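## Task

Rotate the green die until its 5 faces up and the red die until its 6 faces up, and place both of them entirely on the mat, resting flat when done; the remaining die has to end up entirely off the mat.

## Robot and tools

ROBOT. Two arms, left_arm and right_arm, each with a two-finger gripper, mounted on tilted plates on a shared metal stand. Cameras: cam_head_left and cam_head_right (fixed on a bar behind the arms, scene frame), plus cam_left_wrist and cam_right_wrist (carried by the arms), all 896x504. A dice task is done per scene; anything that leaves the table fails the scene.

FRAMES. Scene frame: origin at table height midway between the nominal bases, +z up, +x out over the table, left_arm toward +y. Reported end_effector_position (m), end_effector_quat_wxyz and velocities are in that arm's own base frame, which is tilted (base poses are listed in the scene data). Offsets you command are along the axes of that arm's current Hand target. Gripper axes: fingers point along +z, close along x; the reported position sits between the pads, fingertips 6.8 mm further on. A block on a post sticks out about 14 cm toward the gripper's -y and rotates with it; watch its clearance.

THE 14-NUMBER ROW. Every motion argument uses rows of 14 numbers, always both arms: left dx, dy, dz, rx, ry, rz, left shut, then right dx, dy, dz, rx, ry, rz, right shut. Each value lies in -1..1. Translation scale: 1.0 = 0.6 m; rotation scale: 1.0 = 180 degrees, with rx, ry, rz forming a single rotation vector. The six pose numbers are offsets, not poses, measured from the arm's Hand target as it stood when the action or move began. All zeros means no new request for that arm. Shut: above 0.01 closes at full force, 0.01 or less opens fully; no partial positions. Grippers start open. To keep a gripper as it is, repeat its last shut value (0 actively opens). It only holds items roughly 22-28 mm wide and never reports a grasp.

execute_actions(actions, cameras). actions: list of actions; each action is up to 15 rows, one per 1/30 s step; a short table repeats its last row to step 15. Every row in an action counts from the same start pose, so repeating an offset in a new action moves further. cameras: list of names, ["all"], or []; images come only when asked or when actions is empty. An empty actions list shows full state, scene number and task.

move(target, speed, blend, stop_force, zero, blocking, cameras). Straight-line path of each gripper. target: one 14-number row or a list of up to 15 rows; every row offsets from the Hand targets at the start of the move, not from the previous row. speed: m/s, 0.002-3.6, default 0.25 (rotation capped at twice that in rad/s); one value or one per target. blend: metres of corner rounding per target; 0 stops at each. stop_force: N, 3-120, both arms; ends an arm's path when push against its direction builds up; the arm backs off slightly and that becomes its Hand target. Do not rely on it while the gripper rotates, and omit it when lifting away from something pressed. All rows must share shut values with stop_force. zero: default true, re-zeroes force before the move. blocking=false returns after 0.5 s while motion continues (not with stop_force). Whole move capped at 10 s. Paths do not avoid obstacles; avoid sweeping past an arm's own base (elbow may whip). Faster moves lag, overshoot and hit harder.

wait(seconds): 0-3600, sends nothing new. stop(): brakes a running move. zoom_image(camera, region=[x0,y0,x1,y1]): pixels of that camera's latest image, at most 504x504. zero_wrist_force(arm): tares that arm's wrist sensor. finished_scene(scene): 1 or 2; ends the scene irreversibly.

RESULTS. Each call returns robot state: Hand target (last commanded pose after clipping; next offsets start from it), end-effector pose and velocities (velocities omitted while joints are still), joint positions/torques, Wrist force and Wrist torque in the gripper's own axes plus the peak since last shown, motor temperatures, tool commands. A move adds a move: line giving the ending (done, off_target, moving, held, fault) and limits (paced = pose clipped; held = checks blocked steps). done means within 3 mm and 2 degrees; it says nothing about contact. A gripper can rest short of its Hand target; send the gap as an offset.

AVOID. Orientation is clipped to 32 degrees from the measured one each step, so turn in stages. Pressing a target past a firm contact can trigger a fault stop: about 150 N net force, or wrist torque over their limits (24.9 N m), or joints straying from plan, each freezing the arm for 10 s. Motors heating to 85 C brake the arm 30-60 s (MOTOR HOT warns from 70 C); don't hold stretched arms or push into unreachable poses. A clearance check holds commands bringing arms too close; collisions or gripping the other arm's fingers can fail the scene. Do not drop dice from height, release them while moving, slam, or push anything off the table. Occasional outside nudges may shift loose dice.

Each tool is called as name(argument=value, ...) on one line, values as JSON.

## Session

execute_actions(actions=[])

zoom_image(camera="cam_head_right", region=[150, 130, 654, 380])

Scene clock: 0.00 s.
left_arm: end_effector_position=(+0.4427, +0.2521, +0.2698) end_effector_quat_wxyz=(-0.500, +0.859, -0.025, -0.109) | right_arm: end_effector_position=(+0.8682, +0.2265, +0.3966) end_effector_quat_wxyz=(-0.192, +0.662, -0.594, +0.415)
Joint positions: left_arm=[-0.104 -1.511 1.983 4.727 -0.568 1.255] | right_arm=[3.679 -2.329 -0.889 -0.741 0.924 -2.977]
Joint velocities: within noise
Joint torques (N m): no reading
Motor temperatures (°C): left_arm=[27 29 28 36 36 34] | right_arm=[34 27 27 37 39 32]
Wrist force (N): no reading
Wrist torque (N m): no reading
Wrist force, peak (N): no reading
Hand target: left_arm +0.4427, +0.2521, +0.2698; -0.500, +0.859, -0.025, -0.109 | right_arm +0.8682, +0.2265, +0.3966; -0.192, +0.662, -0.594, +0.415
Tool commands: left_gripper/shut=+0.0 right_gripper/shut=+0.0
camera_calibration:
cam_left_wrist: T_world_to_cam=[[0.97142, 0.06674, -0.22781, -0.38733], [0.02301, -0.98162, -0.18944, 0.30368], [-0.23627, 0.17878, -0.9551, 0.41756]] pos_world=[0.46792, 0.2493, 0.3681]
cam_right_wrist: T_world_to_cam=[[-0.04943, -0.93944, 0.33913, 0.1155], [-0.99848, 0.03821, -0.03969, 0.89564], [0.02433, -0.34058, -0.9399, 0.52637]] pos_world=[0.88718, 0.25356, 0.49112]

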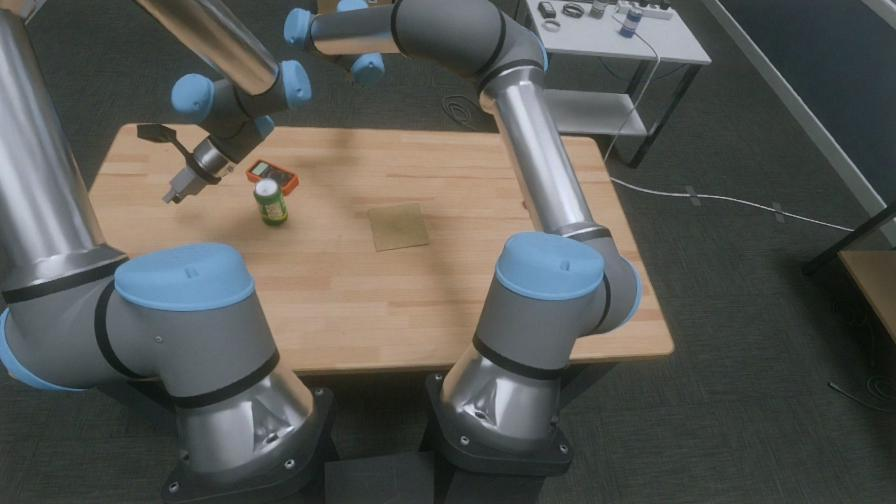

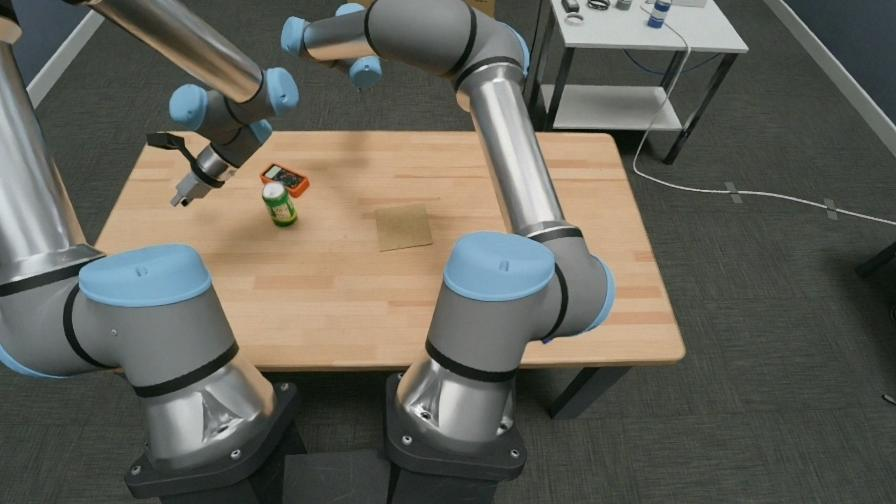

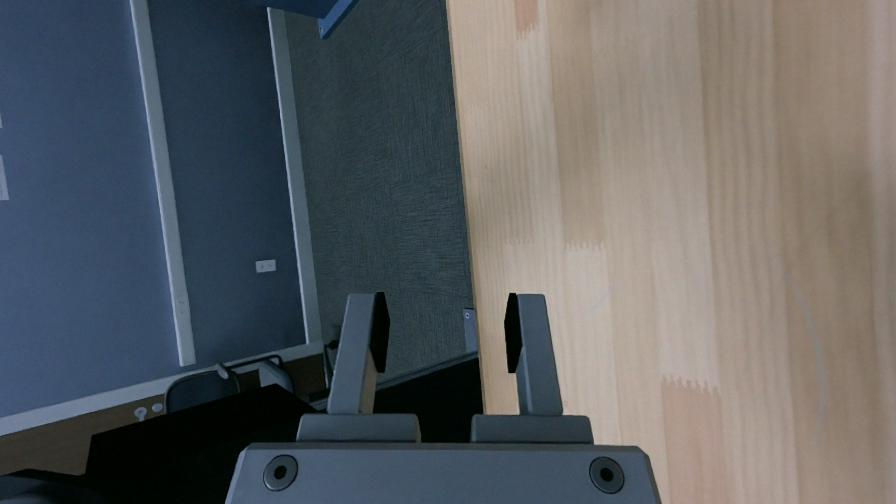

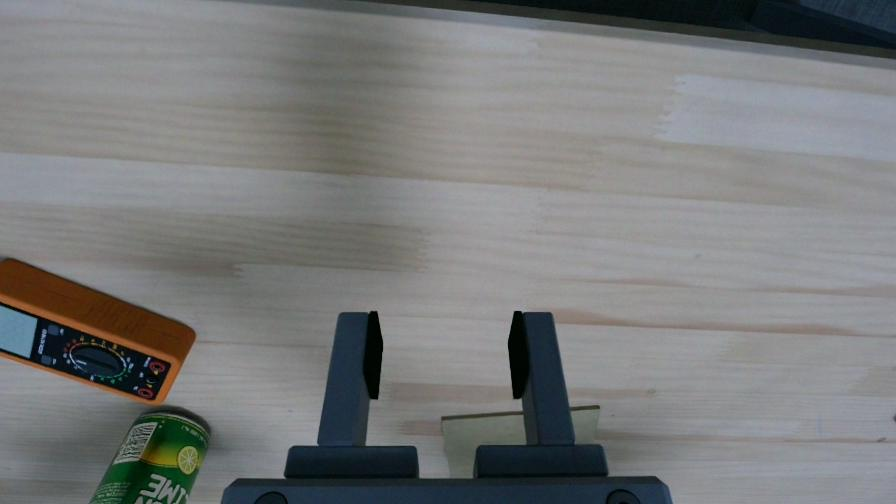

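Scaled by 1.000.

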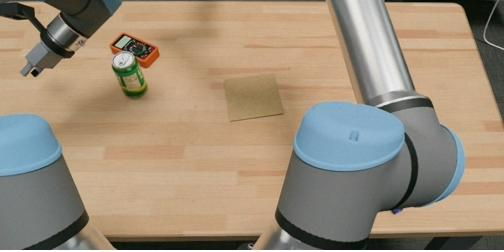

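move(target=[0,0,0,0,0,0,0,0.645,0.2757,-0.252,0,0,0,0], speed=0.6, cameras=["all"])

Scene clock: 13.97 s.
left_arm: end_effector_position=(+0.4427, +0.2521, +0.2698) end_effector_quat_wxyz=(-0.500, +0.859, -0.025, -0.109) | right_arm: end_effector_position=(+0.6280, -0.1400, +0.4856) end_effector_quat_wxyz=(-0.192, +0.662, -0.594, +0.415)
Joint positions: left_arm=[-0.104 -1.511 1.983 4.727 -0.568 1.255] | right_arm=[3.225 -1.619 -1.695 -0.484 1.263 -3.319]
Joint torques (N m): left_arm=[2.17 -38.46 -7.83 -0.69 -0.01 0.02] | right_arm=[-6.75 42.95 24.52 3.13 -0.23 0.07]
Wrist force (N): left_arm=[0.3 0.2 0.1] | right_arm=[-0.4 0.4 0.3]
Wrist torque (N m): left_arm=[0.02 -0.01 0.00] | right_arm=[0.06 0.03 -0.18]
Wrist force, peak (N): left_arm=[0.1 0.6 0.0] | right_arm=[2.5 1.9 -0.8]
Hand target: left_arm +0.4427, +0.2521, +0.2698; -0.500, +0.859, -0.025, -0.109 | right_arm +0.6280, -0.1401, +0.4856; -0.192, +0.662, -0.594, +0.415
Off the commanded pose: left_arm 0.000 m, 0 deg | right_arm 0.000 m, 0 deg.
move: done
cam_left_wrist: T_world_to_cam=[[0.97142, 0.06674, -0.22781, -0.38733], [0.02301, -0.98162, -0.18944, 0.30368], [-0.23627, 0.17878, -0.9551, 0.41756]] pos_world=[0.46792, 0.2493, 0.3681]
cam_right_wrist: T_world_to_cam=[[-0.04937, -0.93944, 0.33915, -0.27091], [-0.99849, 0.03822, -0.03948, 0.67322], [0.02413, -0.34058, -0.9399, 0.49118]] pos_world=[0.64698, -0.11294, 0.58012]

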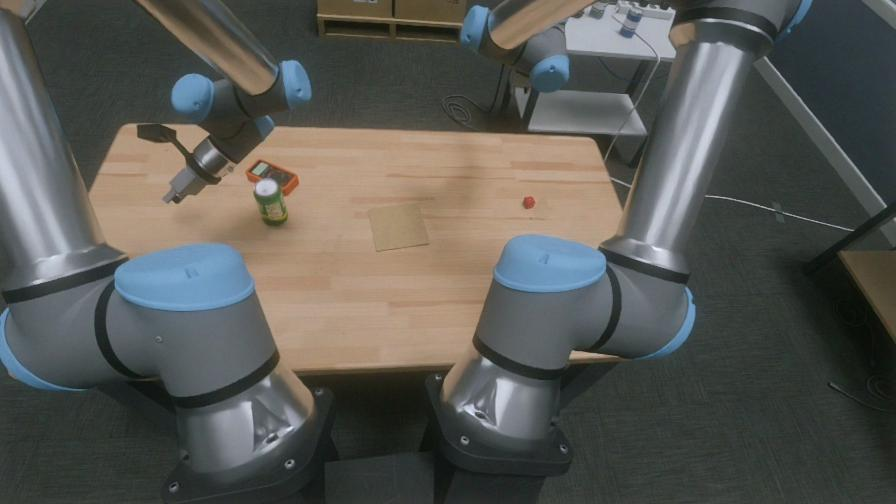

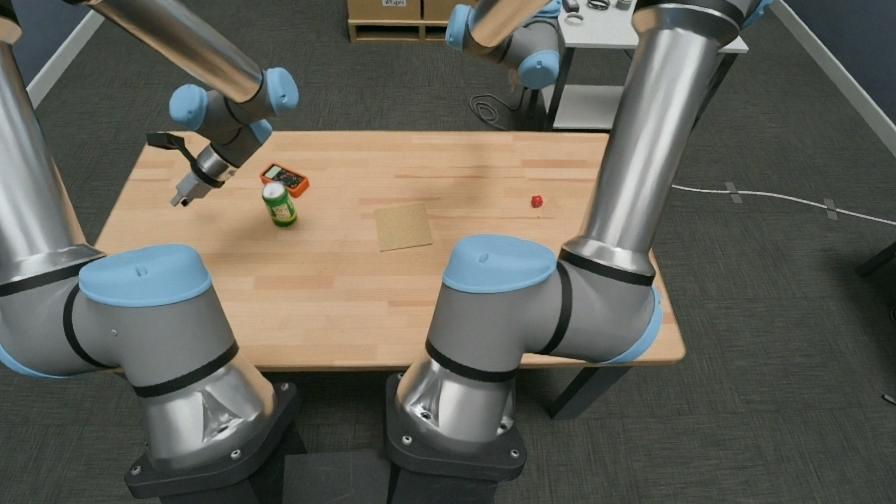

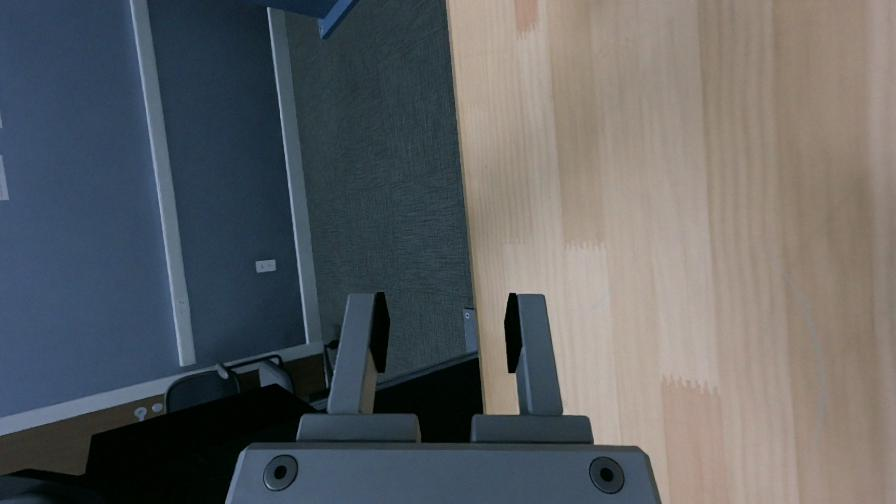

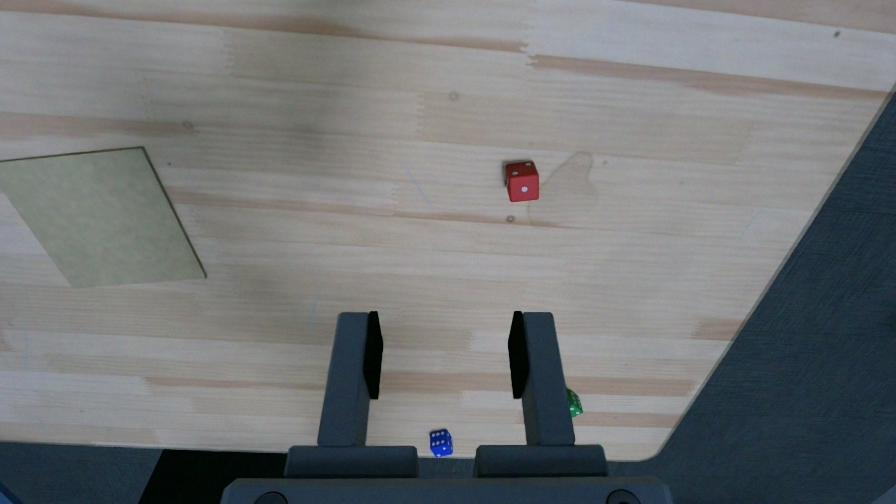

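zoom_image(camera="cam_right_wrist", region=[490, 150, 550, 210])

zoom_image(camera="cam_right_wrist", region=[550, 375, 600, 425])

zoom_image(camera="cam_head_left", region=[514, 188, 544, 218])

Scaled by 8.400 from the camera's image (finer frame: 1280x720).

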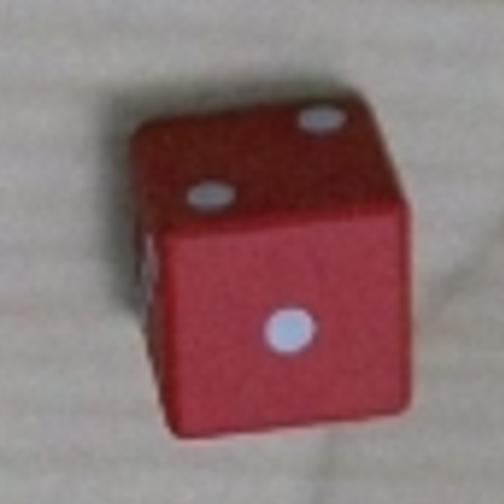

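Scaled by 10.080 from the camera's image (finer frame: 1280x720).

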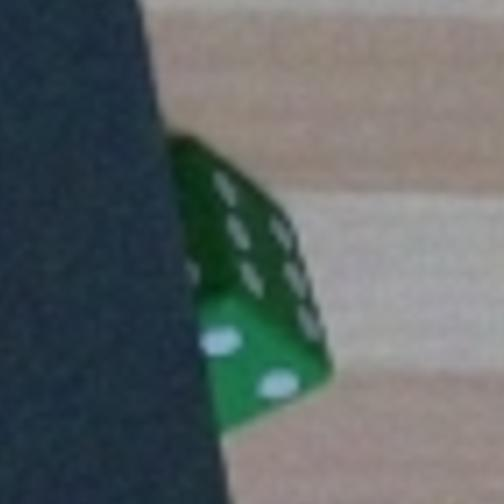

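Scaled by 16.800 from the camera's image (finer frame: 1280x720).

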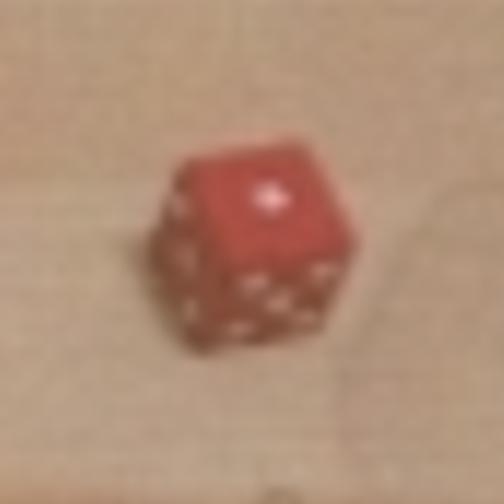

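move(target=[0,0,0,0,0,0,0,-0.104,0.2367,-0.0515,0,0,0,0], speed=0.5, cameras=["cam_right_wrist","cam_head_left"])

zoom_image(camera="cam_right_wrist", region=[440, 40, 840, 280])

Scene clock: 48.07 s.
left_arm: end_effector_position=(+0.4427, +0.2521, +0.2698) end_effector_quat_wxyz=(-0.500, +0.859, -0.025, -0.109) | right_arm: end_effector_position=(+0.5180, -0.1052, +0.3776) end_effector_quat_wxyz=(-0.192, +0.662, -0.594, +0.415)
Joint positions: left_arm=[-0.104 -1.511 1.983 4.727 -0.568 1.255] | right_arm=[3.349 -1.405 -2.18 -0.241 1.167 -3.237]
Joint torques (N m): left_arm=[0.96 -37.29 -8.63 -0.36 -0.03 -0.24] | right_arm=[-5.14 22.15 -1.68 3.67 1.51 -1.34]
Wrist force (N): left_arm=[0.1 -0.2 -0.2] | right_arm=[-0.3 0.1 -0.1]
Wrist torque (N m): left_arm=[-0.02 0.00 0.00] | right_arm=[0.04 0.02 -0.02]
Wrist force, peak (N): left_arm=[0.1 -0.3 0.5] | right_arm=[-0.9 2.4 -0.4]
Hand target: left_arm +0.4427, +0.2521, +0.2698; -0.500, +0.859, -0.025, -0.109 | right_arm +0.5180, -0.1052, +0.3775; -0.192, +0.662, -0.594, +0.415
Off the commanded pose: left_arm 0.000 m, 0 deg | right_arm 0.000 m, 0 deg.
move: done
cam_right_wrist: T_world_to_cam=[[-0.04937, -0.93944, 0.33913, -0.20704], [-0.99848, 0.03812, -0.03976, 0.55792], [0.02443, -0.34058, -0.9399, 0.4041]] pos_world=[0.53698, -0.07814, 0.47222]
Images, in order (width x height): cam_head_left 896x504, cam_right_wrist 896x504.

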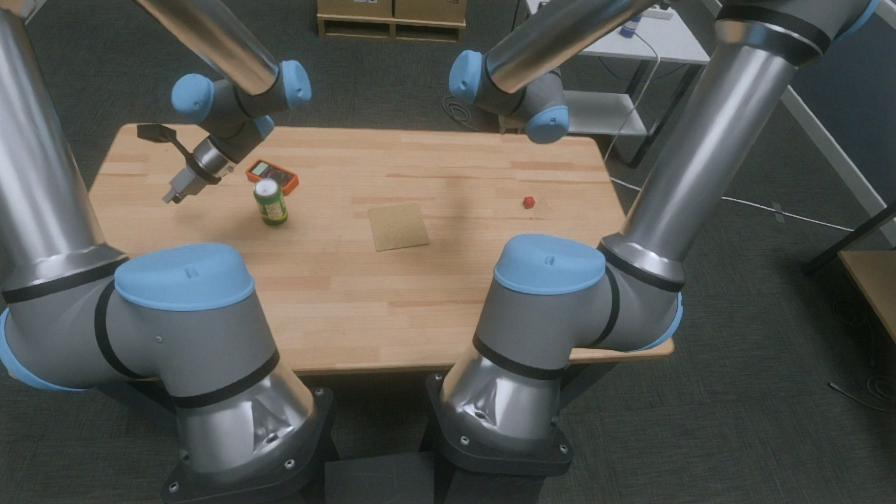

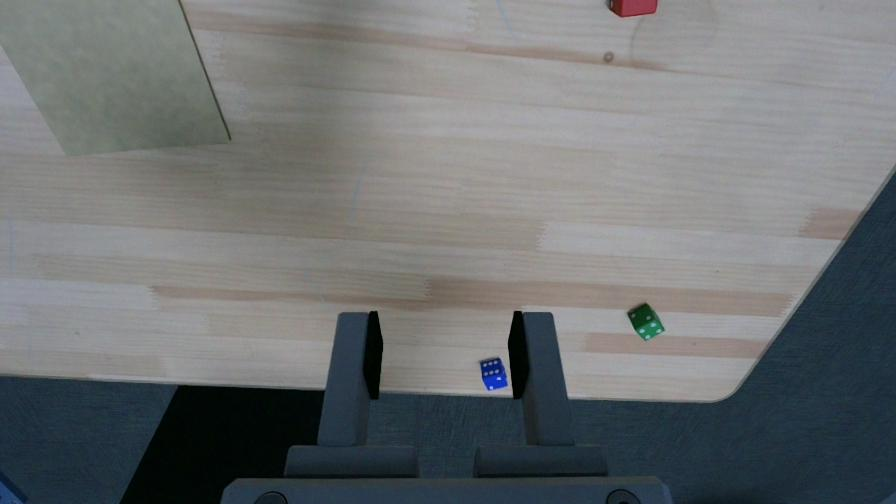

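Scaled by 1.260 from the camera's image (finer frame: 1280x720).

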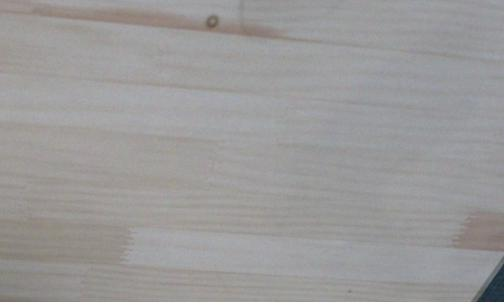

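zoom_image(camera="cam_right_wrist", region=[620, 295, 672, 347])

Scaled by 9.692 from the camera's image (finer frame: 1280x720).

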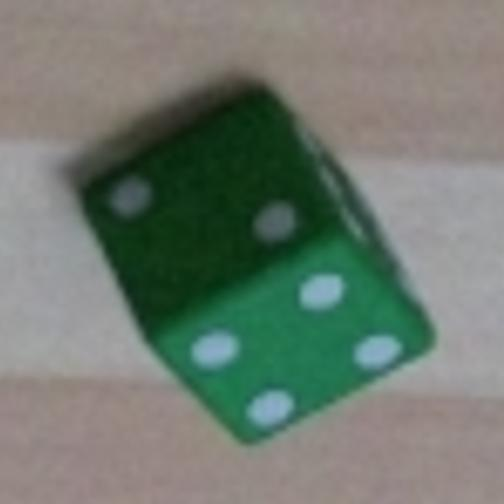

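move(target=[0,0,0,0,0,0,0,0.2215,0.0385,0.3925,-0.0224,-0.0438,0.96,0], speed=0.5, cameras=["cam_right_wrist"])

Scene clock: 88.40 s.
left_arm: end_effector_position=(+0.4427, +0.2521, +0.2698) end_effector_quat_wxyz=(-0.500, +0.859, -0.025, -0.109) | right_arm: end_effector_position=(+0.6801, -0.2922, +0.2659) end_effector_quat_wxyz=(+0.437, +0.528, +0.697, +0.210)
Joint positions: left_arm=[-0.104 -1.511 1.983 4.727 -0.568 1.255] | right_arm=[2.91 -2.084 -1.745 0.128 1.598 -0.492]
Joint torques (N m): left_arm=[1.34 -37.95 -8.44 -0.51 -0.11 -0.15] | right_arm=[4.33 63.2 -7.34 0.84 -2.04 1.83]
Wrist force (N): left_arm=[0.2 0.0 0.0] | right_arm=[-0.1 0.1 0.7]
Wrist torque (N m): left_arm=[-0.01 -0.01 0.00] | right_arm=[0.00 0.04 0.01]
Wrist force, peak (N): left_arm=[0.4 0.0 -0.2] | right_arm=[-0.3 -0.3 0.9]
Hand target: left_arm +0.4427, +0.2521, +0.2698; -0.500, +0.859, -0.025, -0.109 | right_arm +0.6801, -0.2921, +0.2660; +0.437, +0.528, +0.697, +0.210
Off the commanded pose: left_arm 0.000 m, 0 deg | right_arm 0.000 m, 0 deg.
move: done
cam_right_wrist: T_world_to_cam=[[-0.07826, 0.91666, -0.39192, 0.41955], [-0.27555, 0.35792, 0.89216, 0.07634], [0.95809, 0.17782, 0.22458, -0.56172]] pos_world=[0.59205, -0.31203, 0.22248]

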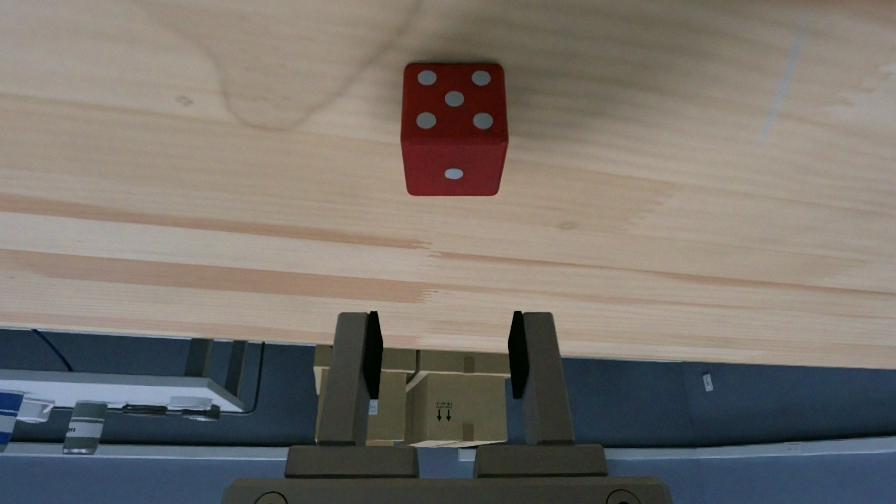

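move(target=[0,0,0,0,0,0,0,0.0017,-0.0251,0.0821,0,0,0,0], speed=0.1, stop_force=12, cameras=["cam_right_wrist"])

Scene clock: 110.13 s.
left_arm: end_effector_position=(+0.4427, +0.2521, +0.2698) end_effector_quat_wxyz=(-0.500, +0.859, -0.025, -0.109) | right_arm: end_effector_position=(+0.7126, -0.3048, +0.2281) end_effector_quat_wxyz=(+0.437, +0.528, +0.697, +0.210)
Joint positions: left_arm=[-0.104 -1.511 1.983 4.727 -0.568 1.255] | right_arm=[2.902 -2.206 -1.654 0.16 1.604 -0.496]
Joint torques (N m): left_arm=[2.13 -38.01 -9.28 -0.52 0.05 -0.23] | right_arm=[-1.05 64.07 -7.44 0.5 -2.04 1.55]
Wrist force (N): left_arm=[-0.3 0.2 -0.2] | right_arm=[-0.6 0.2 0.2]
Wrist torque (N m): left_arm=[0.01 0.03 0.00] | right_arm=[0.06 0.07 -0.02]
Wrist force, peak (N): left_arm=[0.3 -0.3 -0.3] | right_arm=[-0.2 0.0 1.3]
Hand target: left_arm +0.4427, +0.2521, +0.2698; -0.500, +0.859, -0.025, -0.109 | right_arm +0.7126, -0.3048, +0.2281; +0.437, +0.528, +0.697, +0.210
Off the commanded pose: left_arm 0.000 m, 0 deg | right_arm 0.000 m, 0 deg.
move: done
cam_right_wrist: T_world_to_cam=[[-0.07814, 0.91678, -0.39169, 0.41872], [-0.27547, 0.35774, 0.89227, 0.12351], [0.95813, 0.17762, 0.22459, -0.58229]] pos_world=[0.62465, -0.32463, 0.18458]

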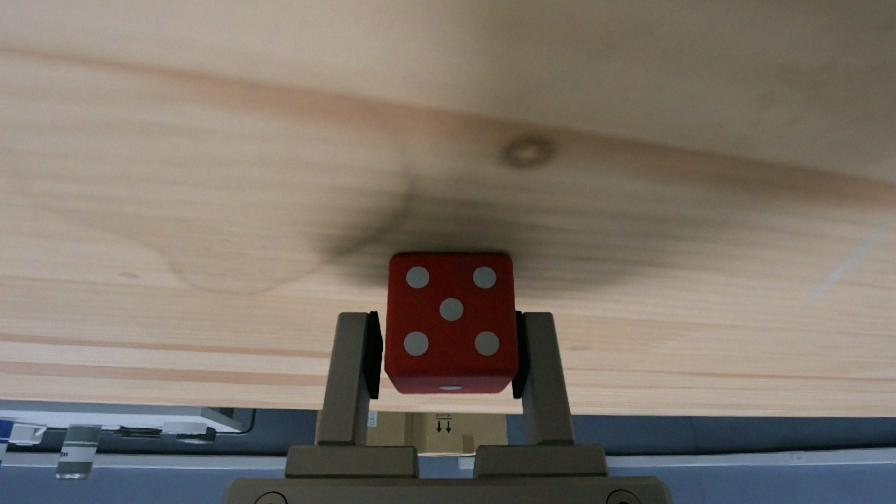

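execute_actions(actions=[[[0,0,0,0,0,0,0,0,0,0,0,0,0,1]]])

move(target=[[0,0,0,0,0,0,0,0,0.0585,-0.1913,0,0,0,1],[0,0,0,0,0,0,0,0.1552,0.085,-0.375,0,-0.1819,0.595,1],[0,0,0,0,0,0,0,0.628,0.2518,-0.2367,0.3125,0.3027,0.5942,1]], speed=[0.25,0.5,0.5], blend=0.03, cameras=["cam_right_wrist","cam_head_right"])

Scene clock: 115.63 s.
left_arm: end_effector_position=(+0.4427, +0.2521, +0.2698) end_effector_quat_wxyz=(-0.500, +0.859, -0.025, -0.109) | right_arm: end_effector_position=(+0.7126, -0.3048, +0.2281) end_effector_quat_wxyz=(+0.437, +0.528, +0.697, +0.210)
Joint positions: left_arm=[-0.104 -1.511 1.983 4.727 -0.568 1.255] | right_arm=[2.902 -2.206 -1.654 0.16 1.604 -0.496]
Joint torques (N m): left_arm=[1.49 -39.71 -8.44 -0.59 -0.02 -0.27] | right_arm=[-0.31 60.56 -5.98 0.72 -1.47 1.62]
Wrist force (N): left_arm=[0.1 -0.2 -0.2] | right_arm=[-0.2 0.0 0.2]
Wrist torque (N m): left_arm=[-0.02 0.00 0.00] | right_arm=[0.04 0.04 -0.01]
Wrist force, peak (N): left_arm=[0.3 0.3 -0.2] | right_arm=[-0.5 0.0 0.6]
Hand target: left_arm +0.4427, +0.2521, +0.2698; -0.500, +0.859, -0.025, -0.109 | right_arm +0.7126, -0.3048, +0.2281; +0.437, +0.528, +0.697, +0.210
Off the commanded pose: left_arm 0.000 m, 0 deg | right_arm 0.000 m, 0 deg.

Scene clock: 120.27 s.
left_arm: end_effector_position=(+0.4427, +0.2521, +0.2698) end_effector_quat_wxyz=(-0.500, +0.859, -0.025, -0.109) | right_arm: end_effector_position=(+0.6553, +0.1193, +0.2713) end_effector_quat_wxyz=(-0.447, +0.818, +0.136, +0.335)
Joint positions: left_arm=[-0.104 -1.511 1.983 4.727 -0.568 1.255] | right_arm=[3.306 -2.102 -1.789 0.154 2.406 1.867]
Joint torques (N m): left_arm=[1.79 -39.06 -8.96 -0.4 0.07 -0.13] | right_arm=[-1.88 47.22 -3.34 1.87 2.27 -1.38]
Wrist force (N): left_arm=[0.0 -0.2 -0.1] | right_arm=[-0.2 -0.2 0.9]
Wrist torque (N m): left_arm=[-0.02 0.00 0.00] | right_arm=[0.08 0.03 0.07]
Wrist force, peak (N): left_arm=[0.1 -0.1 -0.4] | right_arm=[-0.3 -0.6 2.3]
Hand target: left_arm +0.4427, +0.2521, +0.2698; -0.500, +0.859, -0.025, -0.109 | right_arm +0.6553, +0.1192, +0.2713; -0.447, +0.818, +0.136, +0.335
Off the commanded pose: left_arm 0.000 m, 0 deg | right_arm 0.000 m, 0 deg.
move: done
cam_right_wrist: T_world_to_cam=[[0.72593, -0.07795, 0.68334, -0.65749], [0.01329, -0.99178, -0.12725, 0.16574], [0.68764, 0.10146, -0.71893, -0.17009]] pos_world=[0.59206, 0.13038, 0.3481]
Images, in order (width x height): cam_head_right 896x504, cam_right_wrist 896x504.

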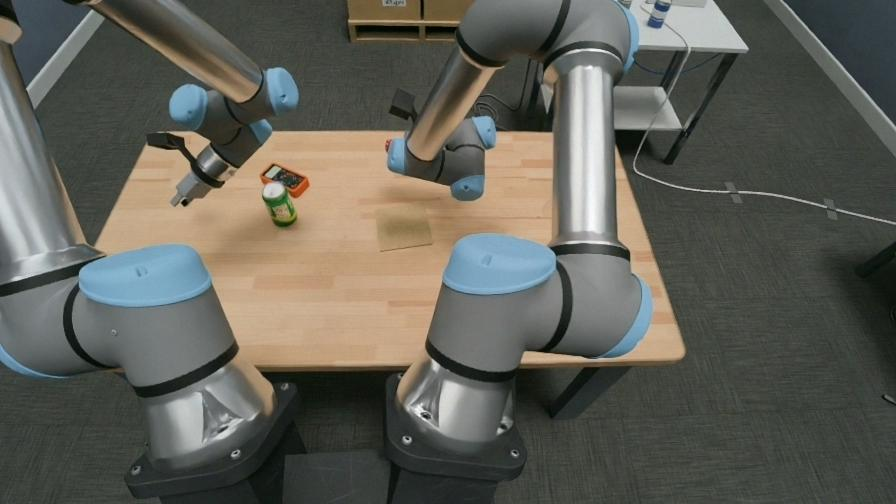

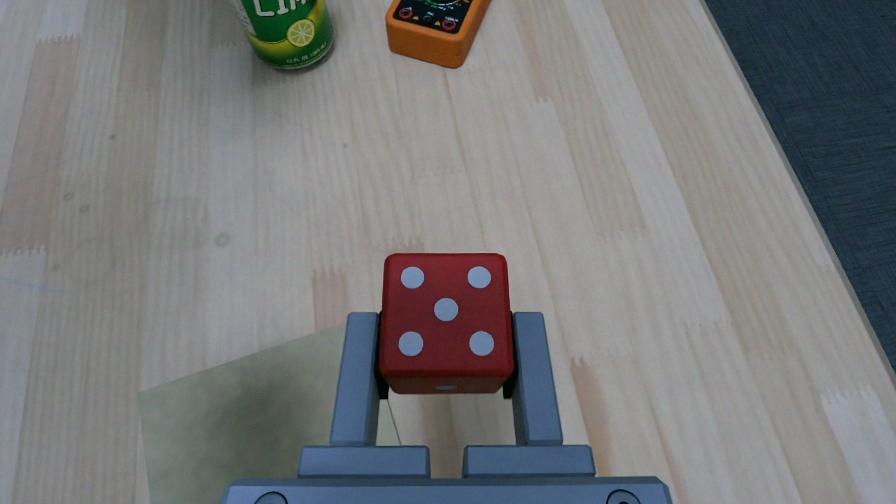

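move(target=[0,0,0,0,0,0,0,0.0898,0.2725,-0.0077,0,0,0,1], speed=0.3)

move(target=[0,0,0,0,0,0,0,0,0.0552,0.019,0,0,0,1], speed=0.02, stop_force=5)

execute_actions(actions=[[[0,0,0,0,0,0,0,0,0,0,0,0,0,0]]])

move(target=[[0,0,0,0,0,0,0,0,0,-0.1,0,0,0,0],[0,0,0,0,0,0,0,0,-0.315,-0.22,0,0,0,0]], speed=[0.12,0.3], blend=0.01, cameras=["cam_right_wrist","cam_head_right","cam_head_left"])

Scene clock: 134.40 s.
left_arm: end_effector_position=(+0.4427, +0.2521, +0.2698) end_effector_quat_wxyz=(-0.500, +0.859, -0.025, -0.109) | right_arm: end_effector_position=(+0.7785, +0.0192, +0.2045) end_effector_quat_wxyz=(-0.447, +0.818, +0.136, +0.335)
Joint positions: left_arm=[-0.104 -1.511 1.983 4.727 -0.568 1.255] | right_arm=[3.132 -2.422 -1.375 -0.077 2.544 1.694]
Joint torques (N m): left_arm=[1.67 -37.82 -9.26 -0.46 -0.03 -0.2] | right_arm=[8.05 50.13 14.84 2.88 -1.12 1.42]
Wrist force (N): left_arm=[0.0 0.0 -0.2] | right_arm=[-0.1 -0.2 0.7]
Wrist torque (N m): left_arm=[0.01 0.01 0.00] | right_arm=[0.12 0.06 -0.17]
Wrist force, peak (N): left_arm=[-0.2 0.0 -0.4] | right_arm=[-0.9 -2.2 0.7]
Hand target: left_arm +0.4427, +0.2521, +0.2698; -0.500, +0.859, -0.025, -0.109 | right_arm +0.7786, +0.0192, +0.2045; -0.447, +0.818, +0.136, +0.335
Off the commanded pose: left_arm 0.000 m, 0 deg | right_arm 0.000 m, 0 deg.
move: done

Scene clock: 137.10 s.
left_arm: end_effector_position=(+0.4427, +0.2521, +0.2698) end_effector_quat_wxyz=(-0.500, +0.859, -0.025, -0.109) | right_arm: end_effector_position=(+0.7983, +0.0110, +0.1819) end_effector_quat_wxyz=(-0.447, +0.818, +0.136, +0.335)
Joint positions: left_arm=[-0.104 -1.511 1.983 4.727 -0.568 1.255] | right_arm=[3.12 -2.494 -1.298 -0.093 2.553 1.68]
Joint torques (N m): left_arm=[1.96 -39.06 -9.58 -0.41 -0.27 -0.21] | right_arm=[11.3 62.55 -6.59 3.91 -1.86 1.81]
Wrist force (N): left_arm=[-0.1 0.0 -0.1] | right_arm=[-0.6 -4.0 0.1]
Wrist torque (N m): left_arm=[0.01 0.02 0.00] | right_arm=[0.14 0.02 -0.02]
Wrist force, peak (N): left_arm=[-0.2 -0.4 -0.2] | right_arm=[0.7 -16.9 -6.4]
Hand target: left_arm +0.4427, +0.2521, +0.2698; -0.500, +0.859, -0.025, -0.109 | right_arm +0.7983, +0.0110, +0.1819; -0.447, +0.818, +0.136, +0.335 (not the last commanded pose)
Off the commanded pose: left_arm 0.000 m, 0 deg | right_arm 0.004 m, 0 deg.
move: contact (right_arm)

Scene clock: 137.80 s.
left_arm: end_effector_position=(+0.4427, +0.2521, +0.2698) end_effector_quat_wxyz=(-0.500, +0.859, -0.025, -0.109) | right_arm: end_effector_position=(+0.7983, +0.0110, +0.1818) end_effector_quat_wxyz=(-0.447, +0.818, +0.136, +0.335)
Joint positions: left_arm=[-0.104 -1.511 1.983 4.727 -0.568 1.255] | right_arm=[3.12 -2.494 -1.298 -0.093 2.553 1.68]
Joint torques (N m): left_arm=[2.91 -39.31 -8.95 -0.55 -0.17 -0.25] | right_arm=[12.66 63.16 -3.17 3.79 2.48 1.78]
Wrist force (N): left_arm=[-0.1 -0.4 -0.1] | right_arm=[-0.1 -0.2 0.5]
Wrist torque (N m): left_arm=[-0.03 0.01 0.00] | right_arm=[0.08 0.04 -0.03]
Wrist force, peak (N): left_arm=[0.0 -0.4 -0.3] | right_arm=[-0.2 -1.0 0.5]
Hand target: left_arm +0.4427, +0.2521, +0.2698; -0.500, +0.859, -0.025, -0.109 | right_arm +0.7983, +0.0110, +0.1819; -0.447, +0.818, +0.136, +0.335
Off the commanded pose: left_arm 0.000 m, 0 deg | right_arm 0.000 m, 0 deg.

Scene clock: 139.50 s.
left_arm: end_effector_position=(+0.4427, +0.2521, +0.2698) end_effector_quat_wxyz=(-0.500, +0.859, -0.025, -0.109) | right_arm: end_effector_position=(+0.6433, +0.0089, +0.3523) end_effector_quat_wxyz=(-0.447, +0.818, +0.136, +0.335)
Joint positions: left_arm=[-0.104 -1.511 1.983 4.727 -0.568 1.255] | right_arm=[3.111 -1.96 -1.726 -0.209 2.56 1.668]
Joint torques (N m): left_arm=[1.8 -38.34 -8.78 -0.51 0 -0.15] | right_arm=[-8.09 55.23 15.47 4.28 3.39 -1.52]
Wrist force (N): left_arm=[0.2 -0.1 -0.2] | right_arm=[-0.1 -0.3 0.5]
Wrist torque (N m): left_arm=[-0.01 -0.01 0.01] | right_arm=[0.10 0.09 0.03]
Wrist force, peak (N): left_arm=[-0.2 -0.4 -0.1] | right_arm=[-0.2 -2.7 0.0]
Hand target: left_arm +0.4427, +0.2521, +0.2698; -0.500, +0.859, -0.025, -0.109 | right_arm +0.6432, +0.0088, +0.3524; -0.447, +0.818, +0.136, +0.335
Off the commanded pose: left_arm 0.000 m, 0 deg | right_arm 0.000 m, 0 deg.
move: done
cam_right_wrist: T_world_to_cam=[[0.72599, -0.078, 0.68327, -0.71281], [0.01338, -0.99176, -0.12744, 0.06675], [0.68758, 0.10166, -0.71896, -0.09229]] pos_world=[0.58006, 0.01998, 0.4292]
Images, in order (width x height): cam_head_left 896x504, cam_head_right 896x504, cam_right_wrist 896x504.

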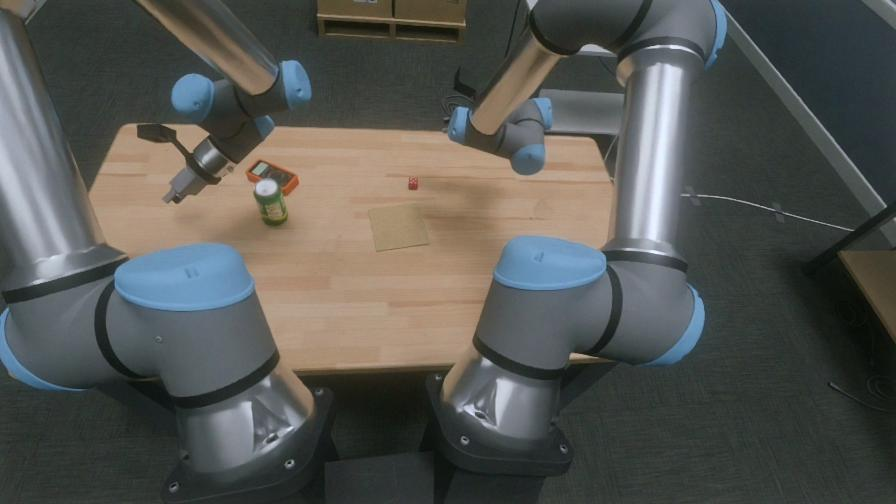

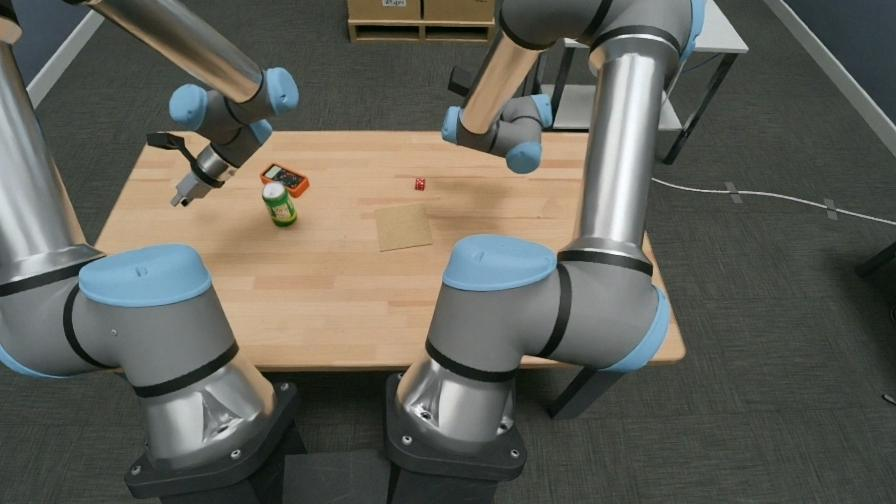

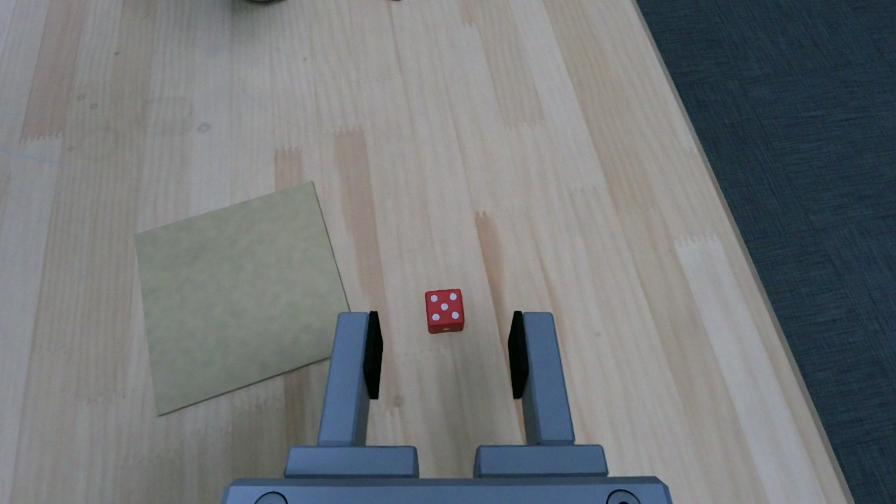

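move(target=[[0,0,0,0,0,0,0,-0.179,0.0373,-0.3338,-0.489,0,0,0],[0,0,0,0,0,0,0,-0.4847,0.4538,-0.6215,-0.1616,-0.3939,-0.7729,0]], speed=0.5, blend=0.05, cameras=["cam_right_wrist"])

Scene clock: 178.87 s.
left_arm: end_effector_position=(+0.4427, +0.2521, +0.2698) end_effector_quat_wxyz=(-0.500, +0.859, -0.025, -0.109) | right_arm: end_effector_position=(+0.4118, -0.4292, +0.1236) end_effector_quat_wxyz=(+0.414, +0.260, +0.865, +0.112)
Joint positions: left_arm=[-0.104 -1.511 1.983 4.727 -0.568 1.255] | right_arm=[2.393 -2.122 -2.099 0.252 2.107 -1.521]
Joint torques (N m): left_arm=[2.23 -38.38 -8.24 -0.7 -0.45 -0.3] | right_arm=[-7.86 55.3 -14 2.5 -2.34 -1.5]
Wrist force (N): left_arm=[0.0 -0.1 -0.4] | right_arm=[-0.2 0.2 0.4]
Wrist torque (N m): left_arm=[-0.02 0.00 0.01] | right_arm=[0.01 0.03 -0.13]
Wrist force, peak (N): left_arm=[-0.3 -0.3 -0.4] | right_arm=[0.2 -0.1 1.2]
Hand target: left_arm +0.4427, +0.2521, +0.2698; -0.500, +0.859, -0.025, -0.109 | right_arm +0.4118, -0.4292, +0.1236; +0.414, +0.260, +0.865, +0.112
Off the commanded pose: left_arm 0.000 m, 0 deg | right_arm 0.000 m, 0 deg.
move: done
cam_right_wrist: T_world_to_cam=[[-0.53643, 0.53162, -0.65546, 0.52439], [-0.35812, 0.55988, 0.74719, 0.31708], [0.76419, 0.63555, -0.10995, 0.06924]] pos_world=[0.34194, -0.50031, 0.11441]

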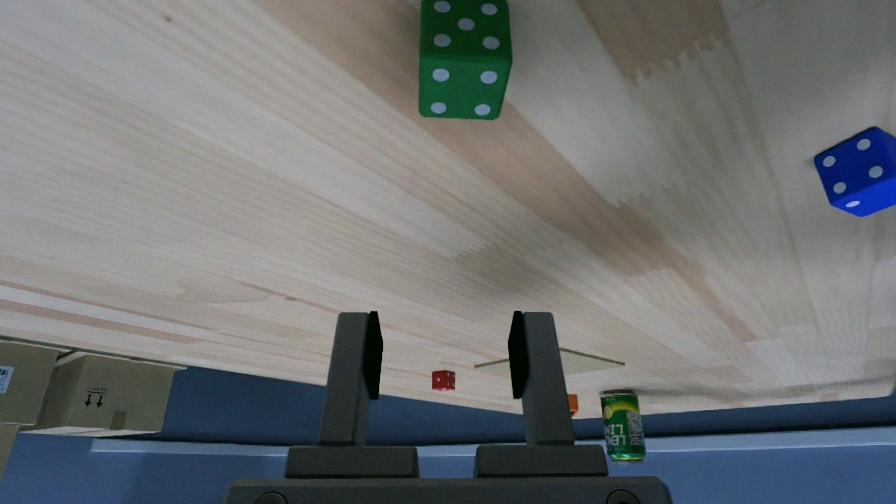

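move(target=[0,0,0,0,0,0,0,0.005,-0.038,0.1299,0,0,0,0], speed=0.12, stop_force=12, cameras=["cam_right_wrist"])

Scene clock: 193.53 s.
left_arm: end_effector_position=(+0.4427, +0.2521, +0.2698) end_effector_quat_wxyz=(-0.500, +0.859, -0.025, -0.109) | right_arm: end_effector_position=(+0.4624, -0.4484, +0.0629) end_effector_quat_wxyz=(+0.414, +0.260, +0.865, +0.112)
Joint positions: left_arm=[-0.104 -1.511 1.983 4.727 -0.568 1.255] | right_arm=[2.432 -2.322 -1.959 0.328 2.08 -1.489]
Joint torques (N m): left_arm=[1.4 -37.46 -9.14 -0.59 -0.24 0.01] | right_arm=[-26.87 55.41 -15.84 0.39 2.45 -1.88]
Wrist force (N): left_arm=[0.1 0.3 -0.2] | right_arm=[-0.2 -0.1 0.3]
Wrist torque (N m): left_arm=[0.03 0.00 0.00] | right_arm=[-0.01 0.03 -0.12]
Wrist force, peak (N): left_arm=[0.3 -0.2 -0.4] | right_arm=[0.4 0.5 -3.8]
Hand target: left_arm +0.4427, +0.2521, +0.2698; -0.500, +0.859, -0.025, -0.109 | right_arm +0.4624, -0.4484, +0.0629; +0.414, +0.260, +0.865, +0.112
Off the commanded pose: left_arm 0.000 m, 0 deg | right_arm 0.000 m, 0 deg.
move: done
cam_right_wrist: T_world_to_cam=[[-0.53658, 0.53145, -0.65547, 0.52194], [-0.3582, 0.55985, 0.74716, 0.3912], [0.76405, 0.63571, -0.11004, 0.0362]] pos_world=[0.39254, -0.51941, 0.05381]

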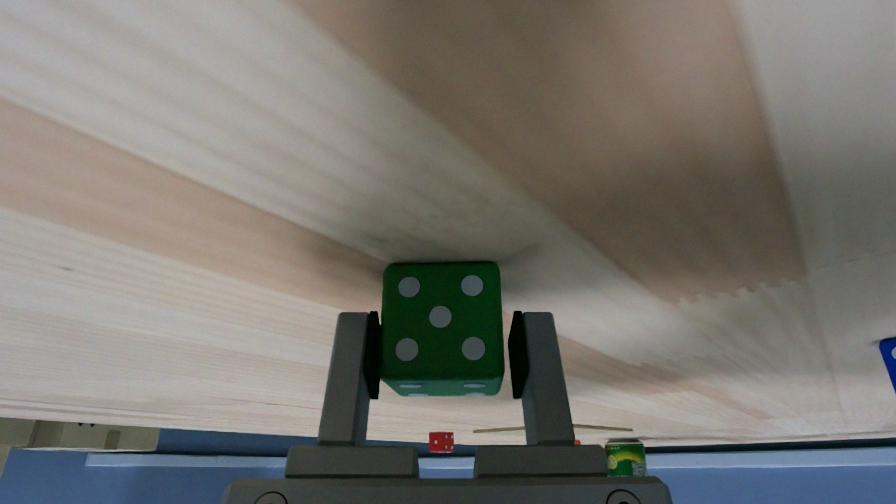

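execute_actions(actions=[[[0,0,0,0,0,0,0,0,0,0,0,0,0,1]]])

move(target=[[0,0,0,0,0,0,0,0,0.0487,-0.1593,0,0,0,1],[0,0,0,0,0,0,0,0.0027,0.5493,-0.2522,0,-0.2437,0.7969,1],[0,0,0,0,0,0,0,0.1798,0.8662,0.0192,0.1616,0.3939,0.7729,1],[0,0,0,0,0,0,0,0.1798,0.8175,0.1785,0.1616,0.3939,0.7729,1]], speed=[0.25,0.5,0.5,0.25], blend=[0.03,0.03,0.02,0], cameras=["cam_right_wrist","cam_head_left"])

Scene clock: 215.67 s.
left_arm: end_effector_position=(+0.4427, +0.2521, +0.2698) end_effector_quat_wxyz=(-0.500, +0.859, -0.025, -0.109) | right_arm: end_effector_position=(+0.4624, -0.4484, +0.0629) end_effector_quat_wxyz=(+0.414, +0.260, +0.865, +0.112)
Joint positions: left_arm=[-0.104 -1.511 1.983 4.727 -0.568 1.255] | right_arm=[2.432 -2.322 -1.959 0.328 2.08 -1.489]
Joint torques (N m): left_arm=[1.95 -38.41 -9.06 -0.41 -0.27 -0.14] | right_arm=[-25.17 53.93 -14.9 0.98 0.67 -1.41]
Wrist force (N): left_arm=[-0.1 0.1 -0.4] | right_arm=[-0.3 0.0 -0.2]
Wrist torque (N m): left_arm=[0.01 0.02 0.01] | right_arm=[0.00 0.04 -0.11]
Wrist force, peak (N): left_arm=[0.0 -0.3 -0.5] | right_arm=[-0.3 -0.1 0.5]
Hand target: left_arm +0.4427, +0.2521, +0.2698; -0.500, +0.859, -0.025, -0.109 | right_arm +0.4624, -0.4484, +0.0629; +0.414, +0.260, +0.865, +0.112
Off the commanded pose: left_arm 0.000 m, 0 deg | right_arm 0.000 m, 0 deg.

Scene clock: 221.33 s.
left_arm: end_effector_position=(+0.4427, +0.2521, +0.2698) end_effector_quat_wxyz=(-0.500, +0.859, -0.025, -0.109) | right_arm: end_effector_position=(+0.6645, +0.0196, +0.1248) end_effector_quat_wxyz=(-0.447, +0.818, +0.136, +0.335)
Joint positions: left_arm=[-0.104 -1.511 1.983 4.727 -0.568 1.255] | right_arm=[3.13 -2.381 -1.77 0.275 2.545 1.692]
Joint torques (N m): left_arm=[2.12 -38.58 -9.72 -0.66 -0.38 -0.19] | right_arm=[11.59 37.92 0.26 4.22 -1.3 1.75]
Wrist force (N): left_arm=[0.0 0.0 0.0] | right_arm=[-0.3 -0.2 0.5]
Wrist torque (N m): left_arm=[-0.01 0.00 0.00] | right_arm=[0.12 0.08 -0.13]
Wrist force, peak (N): left_arm=[-0.1 -0.4 -0.5] | right_arm=[-0.2 -0.7 2.1]
Hand target: left_arm +0.4427, +0.2521, +0.2698; -0.500, +0.859, -0.025, -0.109 | right_arm +0.6645, +0.0197, +0.1247; -0.447, +0.818, +0.136, +0.335
Off the commanded pose: left_arm 0.000 m, 0 deg | right_arm 0.000 m, 0 deg.
move: done
cam_right_wrist: T_world_to_cam=[[0.7259, -0.07816, 0.68335, -0.57181], [0.01328, -0.99174, -0.12754, 0.04815], [0.68768, 0.10166, -0.71886, -0.27167]] pos_world=[0.60126, 0.03068, 0.2016]
Images, in order (width x height): cam_head_left 896x504, cam_right_wrist 896x504.

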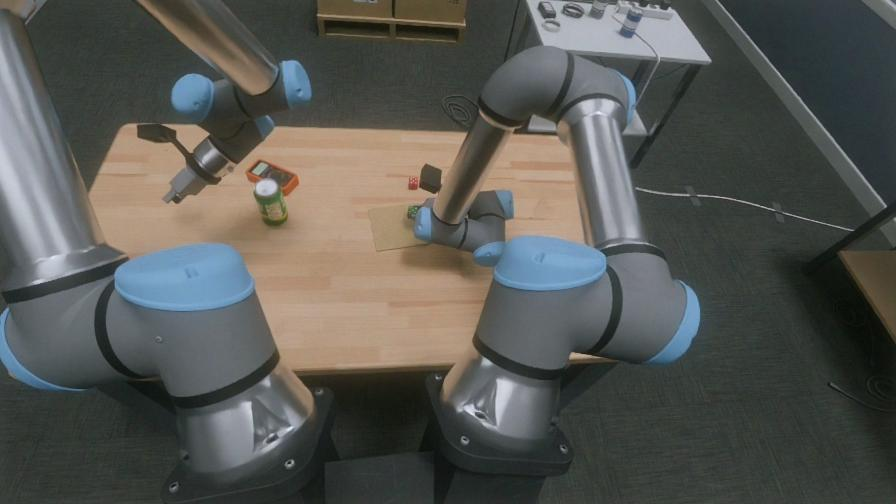

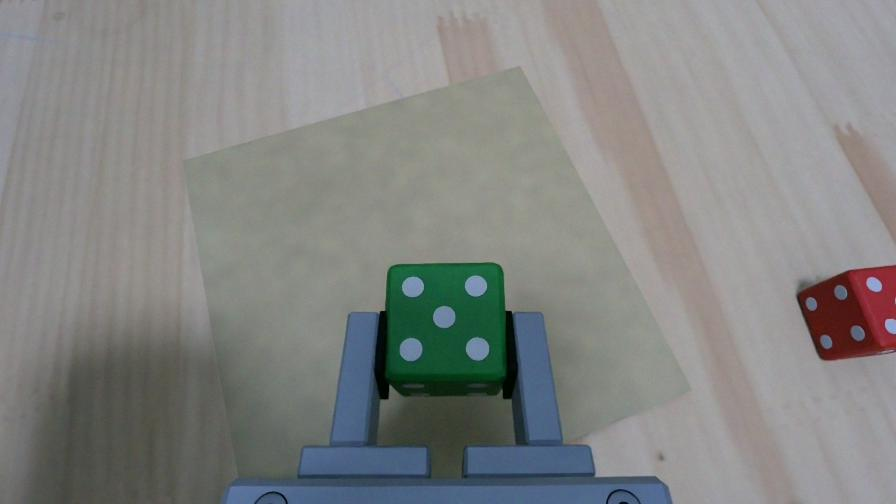

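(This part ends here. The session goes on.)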